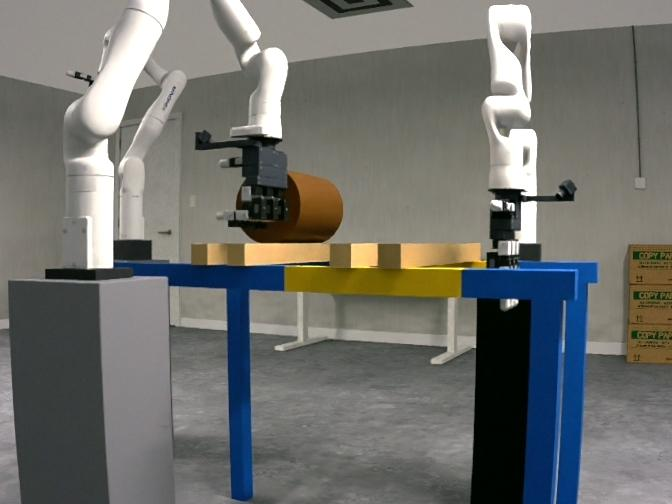

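{"api": "move", "payload": {"arm4": {"joints":{"joint2_rad":0.5306,"joint4_rad":1.3906,"joint6_rad":1.2204},"min_time_s":1.5}, "arm3": {"joints":{"joint2_rad":0.4368,"joint4_rad":1.9565,"joint6_rad":0.7483},"min_time_s":1.5}}}

{"api": "move", "payload": {"arm4": {"joints":{"joint1_rad":1.0907,"joint2_rad":0.0841,"joint4_rad":1.7915,"joint6_rad":1.266,"joint7_rad":2.5387,"hand_index_pip":-0.737,"hand_middle_pip":-0.737,"hand_ring_pip":-0.737,"hand_thumb_cmc":-0.571,"hand_current_limit":0.78},"min_time_s":2}}}

{"api": "move", "payload": {"arm4": {"joints":{"joint1_rad":1.2724,"joint2_rad":0.6555,"joint4_rad":1.1675,"joint6_rad":1.3186,"joint7_rad":2.7204},"min_time_s":2}, "cameras": ["arm3_cam_wrist","arm4_cam_wrist","cam_low","cam_high"]}}

Scene clock: 698.17 s.
Joint torques (N m): arm1=[-0.23 1.16 0.04 -7.68 0.11 -0.25 0.13] | arm2=[0.62 -0.39 0.9 -9.63 0.04 -0.51 -0.26] | arm3=[1.15 -14.42 0.57 -5.71 -0.8 0.28 0.21] | arm4=[-0.27 -17.23 -1.04 -8.01 -0.25 -0.06 -0.01]
Flange force (N): arm1=[0.0 -0.1 0.7] | arm2=[-0.1 1.4 6.3] | arm3=[-1.6 2.9 1.5] | arm4=[1.5 -1.2 -0.6]
move: arm3 done; arm4 done
Joint velocities: within noise
arm1, arm2: as last shown
arm3.joint_positions: joint1_rad=+0.563 joint2_rad=+0.437 joint3_rad=+0.000 joint4_rad=+1.956 joint5_rad=+0.000 joint6_rad=+0.748 joint7_rad=+1.956 hand_index_mcp=+0.759 hand_index_abd=-0.001 hand_index_pip=-0.728 hand_index_dip=+0.696 hand_middle_mcp=+0.760 hand_middle_abd=+0.000 hand_middle_pip=-0.729 hand_middle_dip=+0.696 hand_ring_mcp=+0.753 hand_ring_abd=+0.000 hand_ring_pip=-0.727 hand_ring_dip=+0.696 hand_thumb_cmc=-0.568 hand_thumb_axl=+0.677 hand_thumb_mcp=+0.224 hand_thumb_ipl=+0.168 hand_current_limit=+0.780 hand_speed=-0.600
arm3.joint_status: all done
arm3.hand_state: goal,goal,goal,goal,goal,goal,goal,goal,goal,goal,goal,goal,goal,goal,goal,goal
arm3.index_mcp_current_ma: 16
arm3.index_abd_current_ma: -1
arm3.index_pip_current_ma: 24
arm3.index_dip_current_ma: 0
arm3.middle_mcp_current_ma: 19
arm3.middle_abd_current_ma: 1
arm3.middle_pip_current_ma: 22
arm3.middle_dip_current_ma: 0
arm3.ring_mcp_current_ma: -2
arm3.ring_abd_current_ma: 0
arm3.ring_pip_current_ma: 28
arm3.ring_dip_current_ma: 0
arm3.thumb_cmc_current_ma: 6
arm3.thumb_axl_current_ma: -2
arm3.thumb_mcp_current_ma: -8
arm3.thumb_ipl_current_ma: -1
arm3.hand_goal_index_mcp: 0.754
arm3.hand_goal_index_abd: 0.000
arm3.hand_goal_index_pip: -0.736
arm3.hand_goal_index_dip: 0.696
arm3.hand_goal_middle_mcp: 0.754
arm3.hand_goal_middle_abd: 0.000
arm3.hand_goal_middle_pip: -0.736
arm3.hand_goal_middle_dip: 0.696
arm3.hand_goal_ring_mcp: 0.754
arm3.hand_goal_ring_abd: 0.000
arm3.hand_goal_ring_pip: -0.736
arm3.hand_goal_ring_dip: 0.696
arm3.hand_goal_thumb_cmc: -0.570
arm3.hand_goal_thumb_axl: 0.678
arm3.hand_goal_thumb_mcp: 0.226
arm3.hand_goal_thumb_ipl: 0.168
arm3.hand: x=+0.7054 y=-0.1618 z=+0.9030 quat_wxyz=(-0.001, -0.707, +0.707, -0.002) (m; scene frame)
arm4.joint_positions: joint1_rad=-0.047 joint2_rad=+0.531 joint3_rad=+0.000 joint4_rad=+1.391 joint5_rad=+0.000 joint6_rad=+1.220 joint7_rad=+1.401 hand_index_mcp=+0.750 hand_index_abd=+0.000 hand_index_pip=+0.577 hand_index_dip=+0.696 hand_middle_mcp=+0.750 hand_middle_abd=+0.000 hand_middle_pip=+0.577 hand_middle_dip=+0.696 hand_ring_mcp=+0.748 hand_ring_abd=+0.000 hand_ring_pip=+0.577 hand_ring_dip=+0.696 hand_thumb_cmc=+0.714 hand_thumb_axl=+0.677 hand_thumb_mcp=+0.223 hand_thumb_ipl=+0.168 hand_current_limit=+0.400 hand_speed=-0.600
arm4.joint_status: all done
arm4.hand_state: goal,goal,goal,goal,goal,goal,goal,goal,goal,goal,goal,goal,goal,goal,goal,goal
arm4.index_mcp_current_ma: -5
arm4.index_abd_current_ma: 0
arm4.index_pip_current_ma: 0
arm4.index_dip_current_ma: 0
arm4.middle_mcp_current_ma: -6
arm4.middle_abd_current_ma: 0
arm4.middle_pip_current_ma: 0
arm4.middle_dip_current_ma: 0
arm4.ring_mcp_current_ma: -8
arm4.ring_abd_current_ma: 0
arm4.ring_pip_current_ma: 0
arm4.ring_dip_current_ma: 0
arm4.thumb_cmc_current_ma: 0
arm4.thumb_axl_current_ma: -1
arm4.thumb_mcp_current_ma: -4
arm4.thumb_ipl_current_ma: 0
arm4.hand_goal_index_mcp: 0.754
arm4.hand_goal_index_abd: 0.000
arm4.hand_goal_index_pip: 0.576
arm4.hand_goal_index_dip: 0.696
arm4.hand_goal_middle_mcp: 0.754
arm4.hand_goal_middle_abd: 0.000
arm4.hand_goal_middle_pip: 0.576
arm4.hand_goal_middle_dip: 0.696
arm4.hand_goal_ring_mcp: 0.754
arm4.hand_goal_ring_abd: 0.000
arm4.hand_goal_ring_pip: 0.576
arm4.hand_goal_ring_dip: 0.696
arm4.hand_goal_thumb_cmc: 0.714
arm4.hand_goal_thumb_axl: 0.678
arm4.hand_goal_thumb_mcp: 0.226
arm4.hand_goal_thumb_ipl: 0.168
arm4.hand: x=+1.3701 y=-0.0284 z=+1.0510 quat_wxyz=(-0.006, +0.707, +0.707, -0.003) (m; scene frame)
pictures: none

Scene clock: 700.70 s.
Joint torques (N m): arm1=[-0.13 1.09 0.01 -7.67 0.1 -0.25 0.12] | arm2=[0.62 -0.4 0.98 -9.55 0.05 -0.5 -0.29] | arm3=[1.13 -14.45 0.63 -5.72 -0.78 0.32 0.2] | arm4=[-0.33 -9.17 -1.19 -8 -0.29 0.11 -0.07]
Flange force (N): arm1=[-0.1 -0.3 0.6] | arm2=[-0.2 1.6 6.0] | arm3=[-1.5 2.9 1.7] | arm4=[2.6 -0.8 -0.2]
move: arm4 done
Joint velocities: within noise
arm1.joint_positions: joint1_rad=+0.180 joint2_rad=-0.462 joint3_rad=-0.119 joint4_rad=+1.497 joint5_rad=-0.079 joint6_rad=+2.026 joint7_rad=+1.747 hand_index_mcp=+0.753 hand_index_abd=+0.000 hand_index_pip=+0.577 hand_index_dip=+0.696 hand_middle_mcp=+0.753 hand_middle_abd=+0.000 hand_middle_pip=+0.577 hand_middle_dip=+0.696 hand_ring_mcp=+0.753 hand_ring_abd=+0.000 hand_ring_pip=+0.577 hand_ring_dip=+0.696 hand_thumb_cmc=+0.714 hand_thumb_axl=+0.677 hand_thumb_mcp=+0.224 hand_thumb_ipl=+0.168 hand_current_limit=+0.400 hand_speed=-0.600
arm1.joint_status: not commanded
arm1.hand_state: goal,goal,goal,goal,goal,goal,goal,goal,goal,goal,goal,goal,goal,goal,goal,goal
arm1.index_mcp_current_ma: -2
arm1.index_abd_current_ma: 0
arm1.index_pip_current_ma: 2
arm1.index_dip_current_ma: 0
arm1.middle_mcp_current_ma: -2
arm1.middle_abd_current_ma: 0
arm1.middle_pip_current_ma: 2
arm1.middle_dip_current_ma: 0
arm1.ring_mcp_current_ma: -2
arm1.ring_abd_current_ma: 0
arm1.ring_pip_current_ma: 2
arm1.ring_dip_current_ma: 0
arm1.thumb_cmc_current_ma: 1
arm1.thumb_axl_current_ma: -2
arm1.thumb_mcp_current_ma: -7
arm1.thumb_ipl_current_ma: -1
arm1.hand_goal_index_mcp: 0.754
arm1.hand_goal_index_abd: 0.000
arm1.hand_goal_index_pip: 0.576
arm1.hand_goal_index_dip: 0.696
arm1.hand_goal_middle_mcp: 0.754
arm1.hand_goal_middle_abd: 0.000
arm1.hand_goal_middle_pip: 0.576
arm1.hand_goal_middle_dip: 0.696
arm1.hand_goal_ring_mcp: 0.754
arm1.hand_goal_ring_abd: 0.000
arm1.hand_goal_ring_pip: 0.576
arm1.hand_goal_ring_dip: 0.696
arm1.hand_goal_thumb_cmc: 0.714
arm1.hand_goal_thumb_axl: 0.678
arm1.hand_goal_thumb_mcp: 0.226
arm1.hand_goal_thumb_ipl: 0.168
arm1.hand: x=-1.0771 y=-0.3568 z=+1.3483 quat_wxyz=(+0.028, -0.723, +0.689, +0.031) (m; scene frame)
arm2.joint_positions: joint1_rad=+0.425 joint2_rad=-0.442 joint3_rad=-0.082 joint4_rad=+1.469 joint5_rad=-0.039 joint6_rad=+1.959 joint7_rad=+1.601 hand_index_mcp=+0.753 hand_index_abd=+0.000 hand_index_pip=+0.577 hand_index_dip=+0.696 hand_middle_mcp=+0.753 hand_middle_abd=+0.000 hand_middle_pip=+0.577 hand_middle_dip=+0.696 hand_ring_mcp=+0.753 hand_ring_abd=+0.000 hand_ring_pip=+0.577 hand_ring_dip=+0.696 hand_thumb_cmc=+0.714 hand_thumb_axl=+0.677 hand_thumb_mcp=+0.224 hand_thumb_ipl=+0.168 hand_current_limit=+0.400 hand_speed=-0.600
arm2.joint_status: not commanded
arm2.hand_state: goal,goal,goal,goal,goal,goal,goal,goal,goal,goal,goal,goal,goal,goal,goal,goal
arm2.index_mcp_current_ma: -4
arm2.index_abd_current_ma: 0
arm2.index_pip_current_ma: 3
arm2.index_dip_current_ma: 0
arm2.middle_mcp_current_ma: -4
arm2.middle_abd_current_ma: 0
arm2.middle_pip_current_ma: 3
arm2.middle_dip_current_ma: 0
arm2.ring_mcp_current_ma: -4
arm2.ring_abd_current_ma: 0
arm2.ring_pip_current_ma: 3
arm2.ring_dip_current_ma: 0
arm2.thumb_cmc_current_ma: 1
arm2.thumb_axl_current_ma: -4
arm2.thumb_mcp_current_ma: -14
arm2.thumb_ipl_current_ma: -2
arm2.hand_goal_index_mcp: 0.754
arm2.hand_goal_index_abd: 0.000
arm2.hand_goal_index_pip: 0.576
arm2.hand_goal_index_dip: 0.696
arm2.hand_goal_middle_mcp: 0.754
arm2.hand_goal_middle_abd: 0.000
arm2.hand_goal_middle_pip: 0.576
arm2.hand_goal_middle_dip: 0.696
arm2.hand_goal_ring_mcp: 0.754
arm2.hand_goal_ring_abd: 0.000
arm2.hand_goal_ring_pip: 0.576
arm2.hand_goal_ring_dip: 0.696
arm2.hand_goal_thumb_cmc: 0.714
arm2.hand_goal_thumb_axl: 0.678
arm2.hand_goal_thumb_mcp: 0.226
arm2.hand_goal_thumb_ipl: 0.168
arm2.hand: x=-0.2878 y=+0.3493 z=+1.3634 quat_wxyz=(+0.042, +0.823, +0.563, -0.065) (m; scene frame)
arm3: as last shown
arm4.joint_positions: joint1_rad=+1.091 joint2_rad=+0.084 joint3_rad=+0.000 joint4_rad=+1.791 joint5_rad=+0.000 joint6_rad=+1.266 joint7_rad=+2.539 hand_index_mcp=+0.753 hand_index_abd=+0.000 hand_index_pip=-0.727 hand_index_dip=+0.696 hand_middle_mcp=+0.753 hand_middle_abd=+0.000 hand_middle_pip=-0.728 hand_middle_dip=+0.696 hand_ring_mcp=+0.753 hand_ring_abd=+0.000 hand_ring_pip=-0.728 hand_ring_dip=+0.696 hand_thumb_cmc=-0.567 hand_thumb_axl=+0.677 hand_thumb_mcp=+0.223 hand_thumb_ipl=+0.168 hand_current_limit=+0.780 hand_speed=-0.600
arm4.joint_status: all done
arm4.hand_state: goal,goal,goal,goal,goal,goal,goal,goal,goal,goal,goal,goal,goal,goal,goal,goal
arm4.index_mcp_current_ma: 0
arm4.index_abd_current_ma: 0
arm4.index_pip_current_ma: 13
arm4.index_dip_current_ma: 0
arm4.middle_mcp_current_ma: -1
arm4.middle_abd_current_ma: 0
arm4.middle_pip_current_ma: 11
arm4.middle_dip_current_ma: 0
arm4.ring_mcp_current_ma: -1
arm4.ring_abd_current_ma: 0
arm4.ring_pip_current_ma: 11
arm4.ring_dip_current_ma: 0
arm4.thumb_cmc_current_ma: 3
arm4.thumb_axl_current_ma: -1
arm4.thumb_mcp_current_ma: -4
arm4.thumb_ipl_current_ma: 0
arm4.hand_goal_index_mcp: 0.754
arm4.hand_goal_index_abd: 0.000
arm4.hand_goal_index_pip: -0.736
arm4.hand_goal_index_dip: 0.696
arm4.hand_goal_middle_mcp: 0.754
arm4.hand_goal_middle_abd: 0.000
arm4.hand_goal_middle_pip: -0.736
arm4.hand_goal_middle_dip: 0.696
arm4.hand_goal_ring_mcp: 0.754
arm4.hand_goal_ring_abd: 0.000
arm4.hand_goal_ring_pip: -0.736
arm4.hand_goal_ring_dip: 0.696
arm4.hand_goal_thumb_cmc: -0.570
arm4.hand_goal_thumb_axl: 0.678
arm4.hand_goal_thumb_mcp: 0.226
arm4.hand_goal_thumb_ipl: 0.168
arm4.hand: x=+1.0188 y=+0.3064 z=+1.1264 quat_wxyz=(-0.006, +0.707, +0.707, -0.003) (m; scene frame)
pictures: none

Scene clock: 703.10 s.
Joint torques (N m): arm1=[-0.18 1.12 0.03 -7.69 0.11 -0.25 0.14] | arm2=[0.6 -0.35 0.87 -9.59 0.03 -0.52 -0.24] | arm3=[1.17 -14.41 0.67 -5.75 -0.83 0.32 0.22] | arm4=[-0.27 -19.03 -1 -8.14 -0.23 0.06 -0.07]
Flange force (N): arm1=[-0.1 -0.1 0.8] | arm2=[0.0 1.4 6.2] | arm3=[-1.4 3.1 1.7] | arm4=[1.7 1.7 -0.7]
move: arm4 done
Joint velocities: within noise
arm1, arm2, arm3: as last shown
arm4.joint_positions: joint1_rad=+1.272 joint2_rad=+0.655 joint3_rad=+0.000 joint4_rad=+1.168 joint5_rad=+0.000 joint6_rad=+1.319 joint7_rad=+2.720 hand_index_mcp=+0.753 hand_index_abd=+0.000 hand_index_pip=-0.727 hand_index_dip=+0.696 hand_middle_mcp=+0.753 hand_middle_abd=+0.000 hand_middle_pip=-0.728 hand_middle_dip=+0.696 hand_ring_mcp=+0.753 hand_ring_abd=+0.000 hand_ring_pip=-0.728 hand_ring_dip=+0.696 hand_thumb_cmc=-0.567 hand_thumb_axl=+0.677 hand_thumb_mcp=+0.223 hand_thumb_ipl=+0.168 hand_current_limit=+0.780 hand_speed=-0.600
arm4.joint_status: all done
arm4.hand_state: goal,goal,goal,goal,goal,goal,goal,goal,goal,goal,goal,goal,goal,goal,goal,goal
arm4.index_mcp_current_ma: 0
arm4.index_abd_current_ma: 0
arm4.index_pip_current_ma: 13
arm4.index_dip_current_ma: 0
arm4.middle_mcp_current_ma: -1
arm4.middle_abd_current_ma: 0
arm4.middle_pip_current_ma: 11
arm4.middle_dip_current_ma: 0
arm4.ring_mcp_current_ma: -1
arm4.ring_abd_current_ma: 0
arm4.ring_pip_current_ma: 11
arm4.ring_dip_current_ma: 0
arm4.thumb_cmc_current_ma: 3
arm4.thumb_axl_current_ma: -1
arm4.thumb_mcp_current_ma: -4
arm4.thumb_ipl_current_ma: 0
arm4.hand_goal_index_mcp: 0.754
arm4.hand_goal_index_abd: 0.000
arm4.hand_goal_index_pip: -0.736
arm4.hand_goal_index_dip: 0.696
arm4.hand_goal_middle_mcp: 0.754
arm4.hand_goal_middle_abd: 0.000
arm4.hand_goal_middle_pip: -0.736
arm4.hand_goal_middle_dip: 0.696
arm4.hand_goal_ring_mcp: 0.754
arm4.hand_goal_ring_abd: 0.000
arm4.hand_goal_ring_pip: -0.736
arm4.hand_goal_ring_dip: 0.696
arm4.hand_goal_thumb_cmc: -0.570
arm4.hand_goal_thumb_axl: 0.678
arm4.hand_goal_thumb_mcp: 0.226
arm4.hand_goal_thumb_ipl: 0.168
arm4.hand: x=+0.7863 y=+0.2694 z=+1.0591 quat_wxyz=(-0.006, +0.707, +0.707, -0.003) (m; scene frame)
pictures: arm3_cam_wrist, arm4_cam_wrist, cam_high, cam_low
camera_calibration:
arm3_cam_wrist: T_world_to_cam=[[-0.644965, 0.763907, -0.0215772, 0.629251], [0.478878, 0.425997, 0.767595, -1.01466], [0.595563, 0.484739, -0.640572, 0.36099], [0, 0, 0, 1]] pos_world=[0.676751, -0.223433, 1.02367]
arm4_cam_wrist: T_world_to_cam=[[0.606547, -0.794307, 0.0343116, -0.272172], [-0.516077, -0.360523, 0.776974, -0.380181], [-0.604786, -0.488978, -0.628597, 1.40144], [0, 0, 0, 1]] pos_world=[0.816453, 0.332021, 1.18567]

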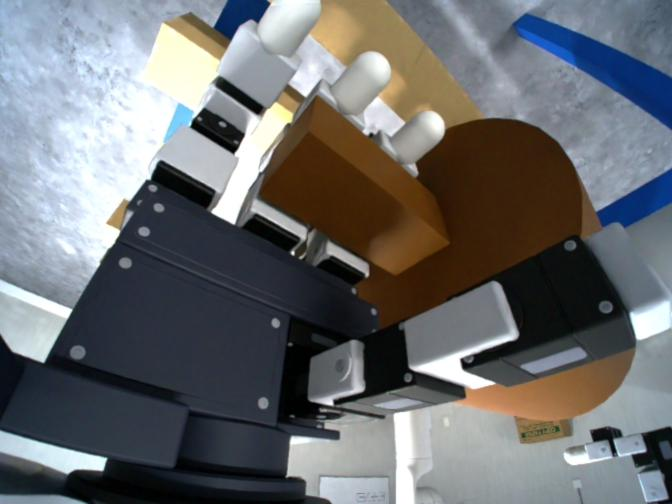

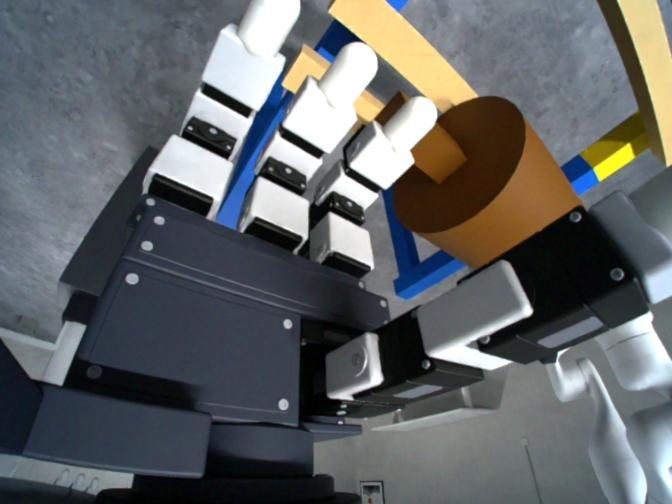

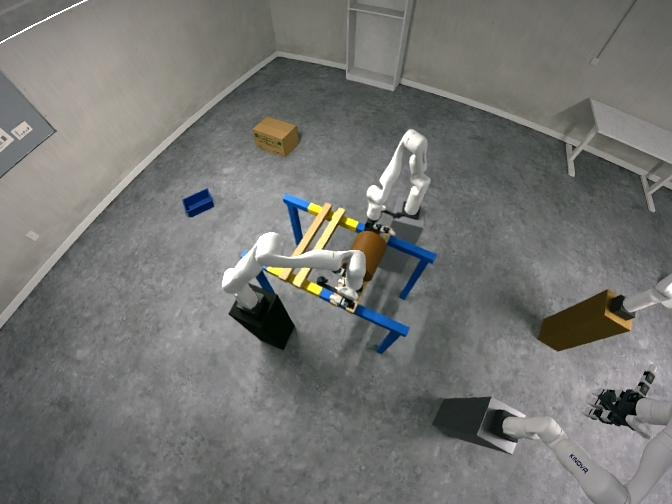

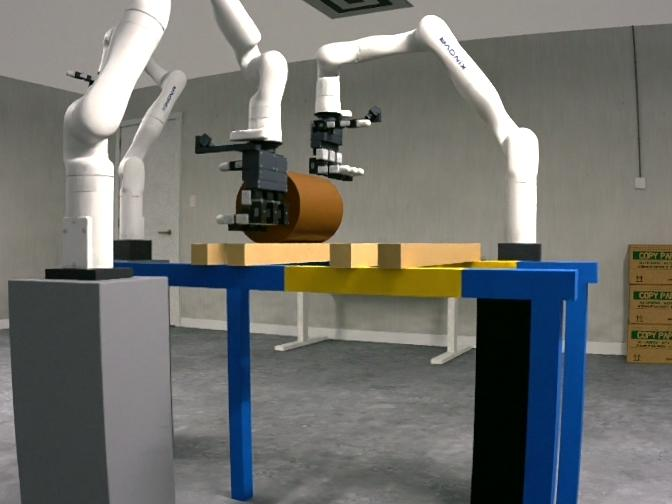

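{"api": "move", "payload": {"arm4": {"joints":{"joint1_rad":1.2724,"joint2_rad":0.8495,"joint4_rad":1.3984,"joint6_rad":0.8937,"joint7_rad":2.7204},"min_time_s":2}, "cameras": ["arm4_cam_wrist"]}}

{"api": "move", "payload": {"arm4": {"joints":{"joint1_rad":1.1104,"joint2_rad":0.9471,"joint4_rad":1.1757,"joint6_rad":1.0188,"joint7_rad":2.5584},"min_time_s":3}, "cameras": ["arm4_cam_wrist","cam_low","cam_high"]}}

Scene clock: 733.87 s.
Joint torques (N m): arm1=[-0.23 1.11 -0.03 -7.72 0.12 -0.27 0.1] | arm2=[0.61 -0.42 0.86 -9.64 0.02 -0.52 -0.24] | arm3=[1.17 -14.4 0.63 -5.65 -0.79 0.29 0.19] | arm4=[-0.25 -20.21 -0.98 -6.59 -0.23 0.1 -0.04]
Flange force (N): arm1=[0.0 -0.4 0.8] | arm2=[-0.1 1.4 6.3] | arm3=[-1.7 2.9 1.4] | arm4=[1.3 1.5 -1.3]
move: arm4 done
Joint velocities: within noise
arm1, arm2, arm3: as last shown
arm4.joint_positions: joint1_rad=+1.272 joint2_rad=+0.850 joint3_rad=+0.000 joint4_rad=+1.398 joint5_rad=+0.000 joint6_rad=+0.894 joint7_rad=+2.720 hand_index_mcp=+0.753 hand_index_abd=+0.000 hand_index_pip=-0.727 hand_index_dip=+0.696 hand_middle_mcp=+0.753 hand_middle_abd=+0.000 hand_middle_pip=-0.728 hand_middle_dip=+0.696 hand_ring_mcp=+0.753 hand_ring_abd=+0.000 hand_ring_pip=-0.728 hand_ring_dip=+0.696 hand_thumb_cmc=-0.567 hand_thumb_axl=+0.677 hand_thumb_mcp=+0.223 hand_thumb_ipl=+0.168 hand_current_limit=+0.780 hand_speed=-0.600
arm4.joint_status: all done
arm4.hand_state: goal,goal,goal,goal,goal,goal,goal,goal,goal,goal,goal,goal,goal,goal,goal,goal
arm4.index_mcp_current_ma: 0
arm4.index_abd_current_ma: 0
arm4.index_pip_current_ma: 12
arm4.index_dip_current_ma: 0
arm4.middle_mcp_current_ma: -1
arm4.middle_abd_current_ma: 0
arm4.middle_pip_current_ma: 11
arm4.middle_dip_current_ma: 0
arm4.ring_mcp_current_ma: -1
arm4.ring_abd_current_ma: 0
arm4.ring_pip_current_ma: 11
arm4.ring_dip_current_ma: 0
arm4.thumb_cmc_current_ma: 3
arm4.thumb_axl_current_ma: -1
arm4.thumb_mcp_current_ma: -4
arm4.thumb_ipl_current_ma: 0
arm4.hand_goal_index_mcp: 0.754
arm4.hand_goal_index_abd: 0.000
arm4.hand_goal_index_pip: -0.736
arm4.hand_goal_index_dip: 0.696
arm4.hand_goal_middle_mcp: 0.754
arm4.hand_goal_middle_abd: 0.000
arm4.hand_goal_middle_pip: -0.736
arm4.hand_goal_middle_dip: 0.696
arm4.hand_goal_ring_mcp: 0.754
arm4.hand_goal_ring_abd: 0.000
arm4.hand_goal_ring_pip: -0.736
arm4.hand_goal_ring_dip: 0.696
arm4.hand_goal_thumb_cmc: -0.570
arm4.hand_goal_thumb_axl: 0.678
arm4.hand_goal_thumb_mcp: 0.226
arm4.hand_goal_thumb_ipl: 0.168
arm4.hand: x=+0.7842 y=+0.2700 z=+0.8849 quat_wxyz=(-0.005, +0.707, +0.707, -0.003) (m; scene frame)
pictures: arm4_cam_wrist
camera_calibration:
arm4_cam_wrist: T_world_to_cam=[[0.606494, -0.794349, 0.0342632, -0.26434], [-0.516148, -0.360574, 0.776902, -0.245552], [-0.604777, -0.488872, -0.628688, 1.29101], [0, 0, 0, 1]] pos_world=[0.814353, 0.33262, 1.01147]

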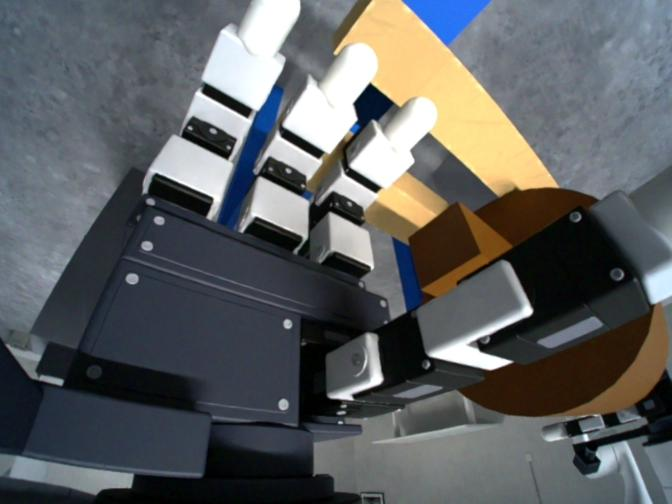

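Scene clock: 737.20 s.
Joint torques (N m): arm1=[-0.19 1.12 -0.04 -7.65 0.09 -0.27 0.13] | arm2=[0.6 -0.42 0.9 -9.61 0.04 -0.51 -0.27] | arm3=[1.13 -14.44 0.6 -5.72 -0.76 0.28 0.24] | arm4=[-0.17 -21.91 -0.93 -7.29 -0.26 0.1 -0.07]
Flange force (N): arm1=[0.0 -0.4 0.5] | arm2=[-0.2 1.4 6.2] | arm3=[-1.6 2.9 1.6] | arm4=[2.1 2.2 -1.3]
move: arm4 done
Joint velocities: within noise
arm1, arm2, arm3: as last shown
arm4.joint_positions: joint1_rad=+1.110 joint2_rad=+0.947 joint3_rad=+0.000 joint4_rad=+1.176 joint5_rad=+0.000 joint6_rad=+1.019 joint7_rad=+2.558 hand_index_mcp=+0.753 hand_index_abd=+0.000 hand_index_pip=-0.727 hand_index_dip=+0.696 hand_middle_mcp=+0.753 hand_middle_abd=+0.000 hand_middle_pip=-0.728 hand_middle_dip=+0.696 hand_ring_mcp=+0.753 hand_ring_abd=+0.000 hand_ring_pip=-0.728 hand_ring_dip=+0.696 hand_thumb_cmc=-0.567 hand_thumb_axl=+0.677 hand_thumb_mcp=+0.223 hand_thumb_ipl=+0.168 hand_current_limit=+0.780 hand_speed=-0.600
arm4.joint_status: all done
arm4.hand_state: goal,goal,goal,goal,goal,goal,goal,goal,goal,goal,goal,goal,goal,goal,goal,goal
arm4.index_mcp_current_ma: 0
arm4.index_abd_current_ma: 0
arm4.index_pip_current_ma: 12
arm4.index_dip_current_ma: 0
arm4.middle_mcp_current_ma: -1
arm4.middle_abd_current_ma: 0
arm4.middle_pip_current_ma: 11
arm4.middle_dip_current_ma: 0
arm4.ring_mcp_current_ma: -1
arm4.ring_abd_current_ma: 0
arm4.ring_pip_current_ma: 11
arm4.ring_dip_current_ma: 0
arm4.thumb_cmc_current_ma: 3
arm4.thumb_axl_current_ma: -1
arm4.thumb_mcp_current_ma: -4
arm4.thumb_ipl_current_ma: 0
arm4.hand_goal_index_mcp: 0.754
arm4.hand_goal_index_abd: 0.000
arm4.hand_goal_index_pip: -0.736
arm4.hand_goal_index_dip: 0.696
arm4.hand_goal_middle_mcp: 0.754
arm4.hand_goal_middle_abd: 0.000
arm4.hand_goal_middle_pip: -0.736
arm4.hand_goal_middle_dip: 0.696
arm4.hand_goal_ring_mcp: 0.754
arm4.hand_goal_ring_abd: 0.000
arm4.hand_goal_ring_pip: -0.736
arm4.hand_goal_ring_dip: 0.696
arm4.hand_goal_thumb_cmc: -0.570
arm4.hand_goal_thumb_axl: 0.678
arm4.hand_goal_thumb_mcp: 0.226
arm4.hand_goal_thumb_ipl: 0.168
arm4.hand: x=+0.7842 y=+0.1620 z=+0.8845 quat_wxyz=(-0.006, +0.707, +0.707, -0.003) (m; scene frame)
pictures: arm4_cam_wrist, cam_high, cam_low
camera_calibration:
arm4_cam_wrist: T_world_to_cam=[[0.606462, -0.794376, 0.0342236, -0.350041], [-0.516067, -0.360515, 0.776984, -0.284266], [-0.604879, -0.488873, -0.62859, 1.23788], [0, 0, 0, 1]] pos_world=[0.814353, 0.22462, 1.01097]

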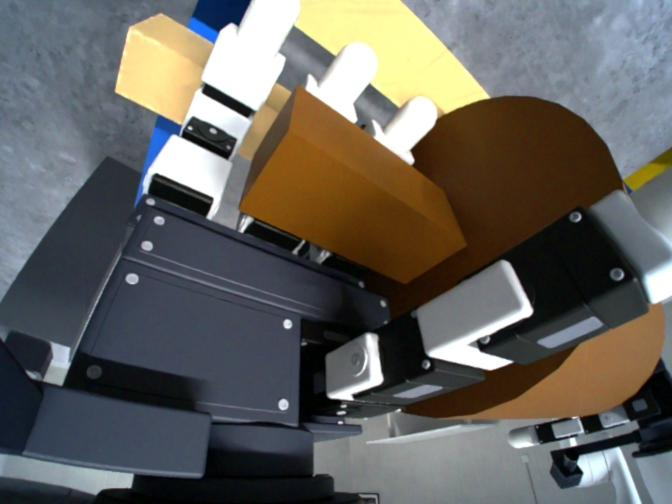

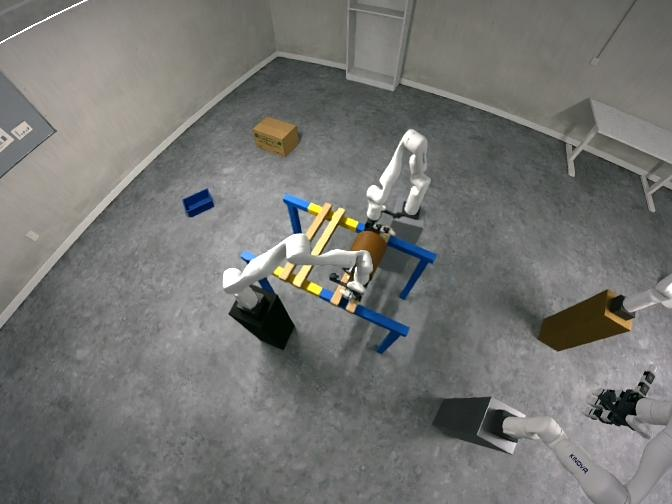

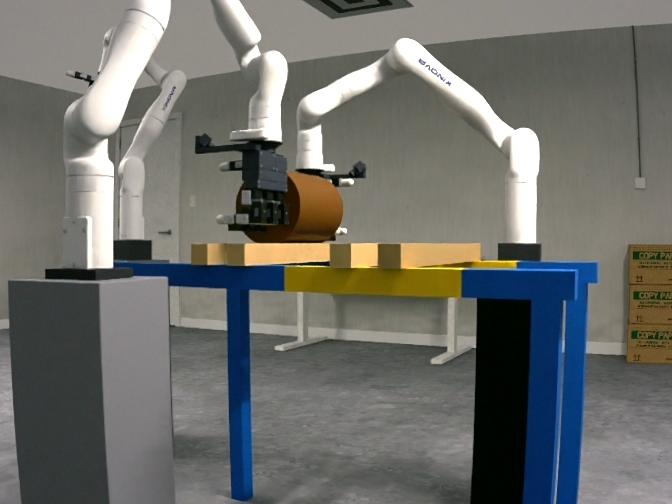

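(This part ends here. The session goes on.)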